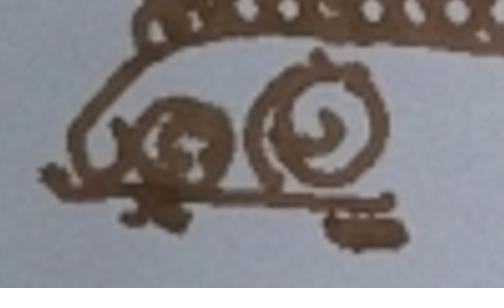

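>>> {"name": "move", "arguments": {"target": [[0,0,0,0,0,0,1,-0.00825,-0.007672,0,-0.009629,0,0.071043,-1],[0,0,0,0,0,0,1,-0.00825,-0.010029,0,-0.008191,0,0.080036,-1],[0,0,0,0,0,0,1,-0.028816,-0.010029,0,-0.008191,0,0.080036,-1],[0,0,0,0,0,0,1,-0.028167,-0.013094,0,-0.008191,0,0.086601,-1],[0,0,0,0,0,0,1,-0.028167,-0.004396,0,-0.008191,0,0.0875,-1],[0,0,0,0,0,0,1,-0.028167,0.01175,0,-0.008191,0,0.071853,-1],[0,0,0,0,0,0,1,-0.028167,0.016794,0,-0.008191,0,0.072392,-1],[0,0,0,0,0,0,1,-0.028167,0.011019,0,-0.008191,0,0.088309,-1],[0,0,0,0,0,0,1,-0.028167,0.001355,0,-0.008191,0,0.090872,-1],[0,0,0,0,0,0,1,-0.028167,-0.003689,0,-0.008191,0,0.090378,-1],[0,0,0,0,0,0,1,-0.028167,0.00739,0,-0.008191,0,0.069379,-1],[0,0,0,0,0,0,1,-0.028167,-0.001308,0,-0.008191,0,0.06848,-1],[0,0,0,0,0,0,1,-0.028167,-0.010972,0,-0.008191,0,0.082734,-1],[0,0,0,0,0,0,1,-0.011786,-0.010972,0,-0.008191,0,0.082734,-1]], "speed": [0.4,0.04,0.25,0.07,0.18,0.28,0.11,0.12,0.18,0.11,0.2,0.18,0.2,0.4], "blend": [0.005,0,0,0.001,0.001,0.001,0.001,0.001,0.001,0.001,0.001,0.001,0.001,0]}}

Scene clock: 804.20 s.
left_arm: end_effector_position=(+0.3943, +0.3350, +0.1104) grip_measured=+1.000 grip_effort_nm=0.00 end_effector_quat_wxyz=(+0.619, -0.015, +0.785, -0.003) | right_arm: end_effector_position=(+0.3897, +0.0420, +0.0751) grip_measured=-0.798 grip_effort_nm=-1.03 end_effector_quat_wxyz=(-0.456, +0.632, -0.353, -0.518)
Joint positions: left_arm=[1.014 -0.037 1.582 -0.053 0.332 -0.05 0.094] | right_arm=[0.404 -0.692 2.538 -1.466 1.652 0.448 0.01]
Joint torques (N m): left_arm=[1.68 0 -6.46 -0.05 5.19 -0.16] | right_arm=[1.26 -0.07 -11.73 -0.34 6.5 0.5]
Heat: left arm: 45 °C; right arm: 51 °C.
Joint targets: left_arm=[1.021 -0.037 1.573 -0.053 0.341 -0.050] | right_arm=[0.420 -0.698 2.526 -1.474 1.664 0.454]
move: done

>>> {"name": "move", "arguments": {"target": [[0,0,0,0,0,0,1,-0.010607,-0.012057,0,-0.009664,0,-0.028822,-1],[0,0,0,0,0,0,1,-0.010607,-0.014414,0,-0.008191,0,-0.019829,-1],[0,0,0,0,0,0,1,-0.030548,-0.014414,0,-0.008191,0,-0.019829,-1],[0,0,0,0,0,0,1,-0.0299,-0.017195,0,-0.008191,0,-0.013219,-1],[0,0,0,0,0,0,1,-0.0299,-0.007637,0,-0.008191,0,-0.012095,-1],[0,0,0,0,0,0,1,-0.0299,0.010371,0,-0.008191,0,-0.028912,-1],[0,0,0,0,0,0,1,-0.0299,0.016276,0,-0.008191,0,-0.028327,-1],[0,0,0,0,0,0,1,-0.0299,0.010784,0,-0.008191,0,-0.012185,-1],[0,0,0,0,0,0,1,-0.0299,0.001355,0,-0.008191,0,-0.009712,-1],[0,0,0,0,0,0,1,-0.0299,-0.004549,0,-0.008191,0,-0.010567,-1],[0,0,0,0,0,0,1,-0.0299,0.00363,0,-0.008191,0,-0.030171,-1],[0,0,0,0,0,0,1,-0.0299,-0.005928,0,-0.008191,0,-0.031295,-1],[0,0,0,0,0,0,1,-0.0299,-0.015357,0,-0.008191,0,-0.017131,-1],[0,0,0,0,0,0,1,-0.011786,-0.015357,0,-0.008191,0,-0.017131,-1]], "speed": [0.3,0.04,0.25,0.07,0.18,0.28,0.11,0.12,0.18,0.12,0.2,0.18,0.18,0.4], "blend": [0.005,0,0,0.001,0.001,0.001,0.001,0.001,0.001,0.001,0.001,0.001,0.001,0]}}

Scene clock: 813.27 s.
left_arm: end_effector_position=(+0.3943, +0.3350, +0.1104) grip_measured=+1.000 grip_effort_nm=0.00 end_effector_quat_wxyz=(+0.619, -0.015, +0.785, -0.003) | right_arm: end_effector_position=(+0.3903, +0.0219, +0.0740) grip_measured=-0.798 grip_effort_nm=-1.03 end_effector_quat_wxyz=(-0.464, +0.632, -0.333, -0.524)
Joint positions: left_arm=[1.014 -0.037 1.582 -0.053 0.332 -0.05 0.094] | right_arm=[0.305 -0.822 2.538 -1.532 1.652 0.41 0.01]
Joint torques (N m): left_arm=[1.66 0.05 -6.48 -0.02 5.2 -0.01] | right_arm=[1.24 -0.07 -11.67 -0.42 6.43 0.5]
Heat: left arm: 45 °C; right arm: 51 °C.
Joint targets: left_arm=[1.021 -0.037 1.573 -0.053 0.341 -0.050] | right_arm=[0.320 -0.828 2.526 -1.543 1.664 0.416]
move: done

>>> {"name": "move", "arguments": {"target": [[0,0,0,0,0,0,1,0.050678,0,0,0,0,0,-1],[0,0,0,0,0,0,1,0.074249,0.05043,-0.092626,0.046317,-0.186601,-0.074595,-1],[0,0,0,0,0,0,1,0.074249,0.05043,-0.076888,0.046317,-0.186601,-0.074595,-1]], "speed": [0.6,0.5,0.06], "blend": [0.02,0,0], "cameras": ["cam_above"]}}

>>> {"name": "zoom_image", "arguments": {"camera": "cam_above", "region": [235, 230, 345, 310]}}

Scene clock: 818.33 s.
left_arm: end_effector_position=(+0.3943, +0.3350, +0.1104) grip_measured=+1.000 grip_effort_nm=0.00 end_effector_quat_wxyz=(+0.619, -0.015, +0.785, -0.003) | right_arm: end_effector_position=(+0.4552, -0.0579, +0.0866) grip_measured=-0.798 grip_effort_nm=-1.03 end_effector_quat_wxyz=(+0.573, -0.535, +0.499, +0.369)
Joint positions: left_arm=[1.014 -0.037 1.582 -0.053 0.332 -0.05 0.094] | right_arm=[0.93 -0.408 2.363 -1.152 1.257 0.251 0.01]
Joint torques (N m): left_arm=[1.66 0.03 -6.48 -0.07 5.22 -0.02] | right_arm=[1.53 0.08 -10.11 -0.08 4.14 -0.12]
Heat: left arm: 45 °C; right arm: 52 °C.
Joint targets: left_arm=[1.021 -0.037 1.573 -0.053 0.341 -0.050] | right_arm=[0.950 -0.400 2.355 -1.150 1.249 0.250]
move: done

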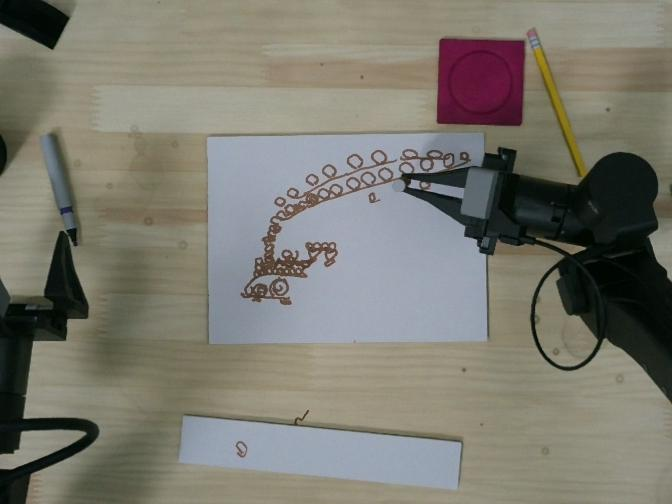

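Scaled by 4.582 from the camera's image (finer frame: 960x720).

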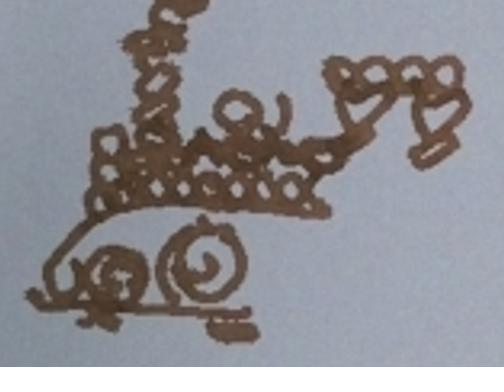

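>>> {"name": "move", "arguments": {"target": [[0,0,0,0,0,0,1,-0.002357,0.007708,-0.0018,-0.002864,0.009892,0.123381,-1],[0,0,0,0,0,0,1,-0.002357,0.005351,-0.0018,-0.005221,0.009892,0.114388,-1],[0,0,0,0,0,0,1,-0.021827,0.005351,-0.0018,-0.005221,0.009892,0.114388,-1]], "speed": [0.4,0.04,0.15], "blend": [0.005,0,0]}}

Scene clock: 823.53 s.
left_arm: end_effector_position=(+0.3943, +0.3350, +0.1104) grip_measured=+1.000 grip_effort_nm=0.00 end_effector_quat_wxyz=(+0.619, -0.015, +0.785, -0.003) | right_arm: end_effector_position=(+0.3583, +0.0479, +0.0676) grip_measured=-0.798 grip_effort_nm=-1.03 end_effector_quat_wxyz=(-0.451, +0.573, -0.482, -0.486)
Joint positions: left_arm=[1.014 -0.037 1.582 -0.053 0.332 -0.05 0.094] | right_arm=[0.782 -0.35 2.363 -1.18 1.257 0.51 0.01]
Joint torques (N m): left_arm=[1.68 0.07 -6.45 -0.02 5.29 -0.1] | right_arm=[1.15 -0.06 -10.29 -0.31 5.98 -0.55]
Heat: left arm: 45 °C; right arm: 52 °C.
Joint targets: left_arm=[1.021 -0.037 1.573 -0.053 0.341 -0.050] | right_arm=[0.765 -0.355 2.351 -1.194 1.271 0.504]
move: done

>>> {"name": "move", "arguments": {"target": [[0,0,0,0,0,0,1,-0.003371,-0.003335,0,-0.007413,0,-0.016682,-1],[0,0,0,0,0,0,1,-0.007095,-0.006447,0,-0.014414,0,-0.030621,-1],[0,0,0,0,0,0,1,0.01122,-0.006447,0,-0.014414,0,-0.030621,-1],[0,0,0,0,0,0,1,0.01947,0.000295,0,0.00482,0,0.008993,-1],[0,0,0,0,0,0,1,0.01947,0.002652,0,0.003052,0,0,-1],[0,0,0,0,0,0,1,0.000566,0.002652,0,0.003052,0,0,-1],[0,0,0,0,0,0,1,0.000636,0.014803,0,0.001886,0,-0.004182,-1],[0,0,0,0,0,0,1,0.000047,0.01439,0,0.000436,0,-0.007059,-1],[0,0,0,0,0,0,1,-0.000907,-0.012952,0,-0.001862,0,-0.012995,-1],[0,0,0,0,0,0,1,-0.001509,-0.013424,0,-0.003288,0,-0.015872,-1],[0,0,0,0,0,0,1,-0.00251,0.012198,0,-0.005527,0,-0.01884,-1],[0,0,0,0,0,0,1,-0.003147,0.011703,0,-0.006918,0,-0.021673,-1],[0,0,0,0,0,0,1,-0.004078,-0.015227,0,-0.008804,0,-0.027428,-1],[0,0,0,0,0,0,1,-0.004785,-0.015804,0,-0.010124,0,-0.030216,-1],[0,0,0,0,0,0,1,-0.005339,-0.001426,0,-0.011184,0,-0.031475,-1]], "speed": [0.1,0.1,0.4,0.2,0.04,0.25,0.22,0.06,0.4,0.06,0.4,0.06,0.42,0.06,0.25], "blend": [0.003,0.001,0.01,0.005,0,0,0.001,0.001,0.001,0.001,0.001,0.001,0.001,0.001,0]}}

Scene clock: 834.63 s.
left_arm: end_effector_position=(+0.3943, +0.3350, +0.1104) grip_measured=+1.000 grip_effort_nm=0.00 end_effector_quat_wxyz=(+0.619, -0.015, +0.785, -0.003) | right_arm: end_effector_position=(+0.3668, +0.0199, +0.0674) grip_measured=-0.798 grip_effort_nm=-1.03 end_effector_quat_wxyz=(-0.442, +0.567, -0.481, -0.501)
Joint positions: left_arm=[1.014 -0.037 1.582 -0.053 0.332 -0.05 0.094] | right_arm=[0.737 -0.374 2.363 -1.272 1.257 0.441 0.01]
Joint torques (N m): left_arm=[1.68 0.04 -6.52 -0.04 5.26 0.08] | right_arm=[1.11 0.09 -10.32 -0.36 5.98 -0.54]
Heat: left arm: 45 °C; right arm: 52 °C.
Joint targets: left_arm=[1.021 -0.037 1.573 -0.053 0.341 -0.050] | right_arm=[0.720 -0.367 2.351 -1.289 1.271 0.434]
move: done

>>> {"name": "move", "arguments": {"target": [[0,0,0,0,0,0,1,0.017678,0,0,0,0,0,-1],[0,0,0,0,0,0,1,0.02,0,0,0,0,-0.105396,-1]], "speed": [0.4,0.5], "blend": [0.01,0], "cameras": ["cam_above"]}}

>>> {"name": "zoom_image", "arguments": {"camera": "cam_above", "region": [285, 235, 355, 295]}}

Scene clock: 836.53 s.
left_arm: end_effector_position=(+0.3943, +0.3350, +0.1104) grip_measured=+1.000 grip_effort_nm=0.00 end_effector_quat_wxyz=(+0.619, -0.015, +0.785, -0.003) | right_arm: end_effector_position=(+0.4473, -0.0809, +0.0831) grip_measured=-0.798 grip_effort_nm=-1.03 end_effector_quat_wxyz=(+0.540, -0.526, +0.507, +0.417)
Joint positions: left_arm=[1.014 -0.037 1.582 -0.053 0.332 -0.05 0.094] | right_arm=[0.87 -0.373 2.363 -1.276 1.257 0.194 0.01]
Joint torques (N m): left_arm=[1.7 0.06 -6.54 -0.02 5.23 -0.06] | right_arm=[1.44 0.06 -10.33 -0.24 5.98 0.31]
Heat: left arm: 45 °C; right arm: 52 °C.
Joint targets: left_arm=[1.021 -0.037 1.573 -0.053 0.341 -0.050] | right_arm=[0.889 -0.367 2.351 -1.289 1.271 0.200]
move: done

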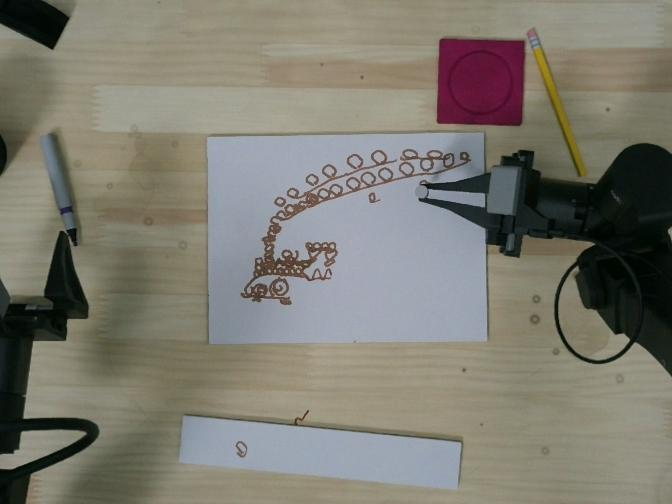

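Scaled by 7.200 from the camera's image (finer frame: 960x720).

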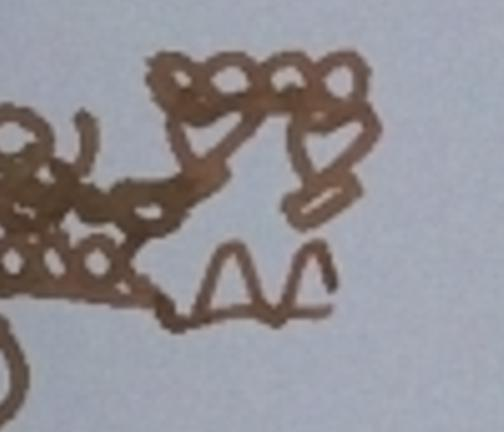

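>>> {"name": "move", "arguments": {"target": [[0,0,0,0,0,0,1,0.004808,0.004667,0,0.016005,0,0.145863,-1],[0,0,0,0,0,0,1,0.004808,0.00231,0,0.014237,0,0.136871,-1],[0,0,0,0,0,0,1,-0.014095,0.00231,0,0.014237,0,0.136871,-1],[0,0,0,0,0,0,1,-0.014025,-0.010524,0,0.01307,0,0.13152,-1],[0,0,0,0,0,0,1,-0.014614,-0.010937,0,0.011621,0,0.128642,-1],[0,0,0,0,0,0,1,-0.015569,0.014991,0,0.009322,0,0.125405,-1],[0,0,0,0,0,0,1,-0.01617,0.01452,0,0.007896,0,0.122527,-1],[0,0,0,0,0,0,1,-0.017171,-0.012658,0,0.005657,0,0.116322,-1],[0,0,0,0,0,0,1,-0.017808,-0.013153,0,0.004266,0,0.113489,-1],[0,0,0,0,0,0,1,-0.018739,0.012245,0,0.002381,0,0.111421,-1],[0,0,0,0,0,0,1,-0.019446,0.011668,0,0.001061,0,0.108633,-1],[0,0,0,0,0,0,1,-0.02,-0.003654,0,0,0,0.105396,-1],[0,0,0,0,0,0,1,-0.002263,-0.003654,0,0,0,0.105396,-1],[0,0,0,0,0,0,1,0.007166,0.002487,0,0.019328,0,0.140468,-1],[0,0,0,0,0,0,1,0.007166,0.004844,0,0.01756,0,0.131475,-1]], "speed": [0.5,0.04,0.25,0.22,0.06,0.4,0.06,0.4,0.06,0.42,0.06,0.25,0.4,0.3,0.04], "blend": [0.005,0,0,0.001,0.001,0.001,0.001,0.001,0.001,0.001,0.001,0.001,0.01,0.005,0]}}

Scene clock: 846.77 s.
left_arm: end_effector_position=(+0.3943, +0.3350, +0.1104) grip_measured=+1.000 grip_effort_nm=0.00 end_effector_quat_wxyz=(+0.619, -0.015, +0.785, -0.003) | right_arm: end_effector_position=(+0.3750, +0.0464, +0.0861) grip_measured=-0.798 grip_effort_nm=-1.03 end_effector_quat_wxyz=(-0.508, +0.574, -0.456, -0.452)
Joint positions: left_arm=[1.014 -0.037 1.582 -0.053 0.332 -0.05 0.094] | right_arm=[0.929 -0.333 2.363 -1.137 1.257 0.499 0.01]
Joint torques (N m): left_arm=[1.66 0.07 -6.52 -0.01 5.19 -0.14] | right_arm=[1.55 0.09 -10.39 -0.12 6.08 -0.47]
Heat: left arm: 45 °C; right arm: 52 °C.
Joint targets: left_arm=[1.021 -0.037 1.573 -0.053 0.341 -0.050] | right_arm=[0.950 -0.326 2.351 -1.140 1.271 0.492]
move: done

>>> {"name": "move", "arguments": {"target": [[0,0,0,0,0,0,1,-0.020224,0,0,0.001202,0,0,-1],[0,0,0,0,0,0,1,-0.019941,0.00858,0,-0.001025,0,-0.004182,-1],[0,0,0,0,0,0,1,-0.020566,0.008156,0,-0.002793,0,-0.007734,-1],[0,0,0,0,0,0,1,-0.02132,-0.011797,0,-0.004808,0,-0.01241,-1],[0,0,0,0,0,0,1,-0.022004,-0.012281,0,-0.006529,0,-0.015872,-1],[0,0,0,0,0,0,1,-0.022935,0.006447,0,-0.008757,0,-0.019829,-1],[0,0,0,0,0,0,1,-0.023654,0.005881,0,-0.010395,0,-0.023246,-1],[0,0,0,0,0,0,1,-0.024078,-0.005987,0,-0.011349,0,-0.025585,-1],[0,0,0,0,0,0,1,-0.007071,-0.005987,0,-0.011349,0,-0.025585,-1],[0,0,0,0,0,0,1,0,0.000589,0,0.003559,0,0.008993,-1],[0,0,0,0,0,0,1,0,-0.001768,0,0,0,0,-1],[0,0,0,0,0,0,1,-0.020224,-0.001768,0,0,0,0,-1],[0,0,0,0,0,0,1,-0.019941,-0.010843,0,-0.001025,0,-0.004811,-1],[0,0,0,0,0,0,1,-0.020566,-0.011267,0,-0.002793,0,-0.008363,-1],[0,0,0,0,0,0,1,-0.02132,0.007625,0,-0.004808,0,-0.011781,-1]], "speed": [0.25,0.17,0.07,0.33,0.07,0.3,0.07,0.22,0.4,0.25,0.05,0.25,0.17,0.07,0.3], "blend": [0,0.001,0.001,0.001,0.001,0.001,0.001,0.001,0.01,0.005,0,0,0.001,0.001,0]}}

Scene clock: 856.73 s.
left_arm: end_effector_position=(+0.3943, +0.3350, +0.1104) grip_measured=+1.000 grip_effort_nm=0.00 end_effector_quat_wxyz=(+0.619, -0.015, +0.785, -0.003) | right_arm: end_effector_position=(+0.3756, +0.0340, +0.0674) grip_measured=-0.798 grip_effort_nm=-1.03 end_effector_quat_wxyz=(-0.445, +0.541, -0.519, -0.490)
Joint positions: left_arm=[1.014 -0.037 1.582 -0.053 0.332 -0.05 0.094] | right_arm=[0.787 -0.268 2.363 -1.165 1.257 0.472 0.01]
Joint torques (N m): left_arm=[1.66 0.06 -6.39 -0.07 5.29 0.01] | right_arm=[1.17 0.07 -10.39 -0.32 6.05 -0.54]
Heat: left arm: 45 °C; right arm: 52 °C.
Joint targets: left_arm=[1.021 -0.037 1.573 -0.053 0.341 -0.050] | right_arm=[0.769 -0.261 2.351 -1.181 1.271 0.466]
move: done


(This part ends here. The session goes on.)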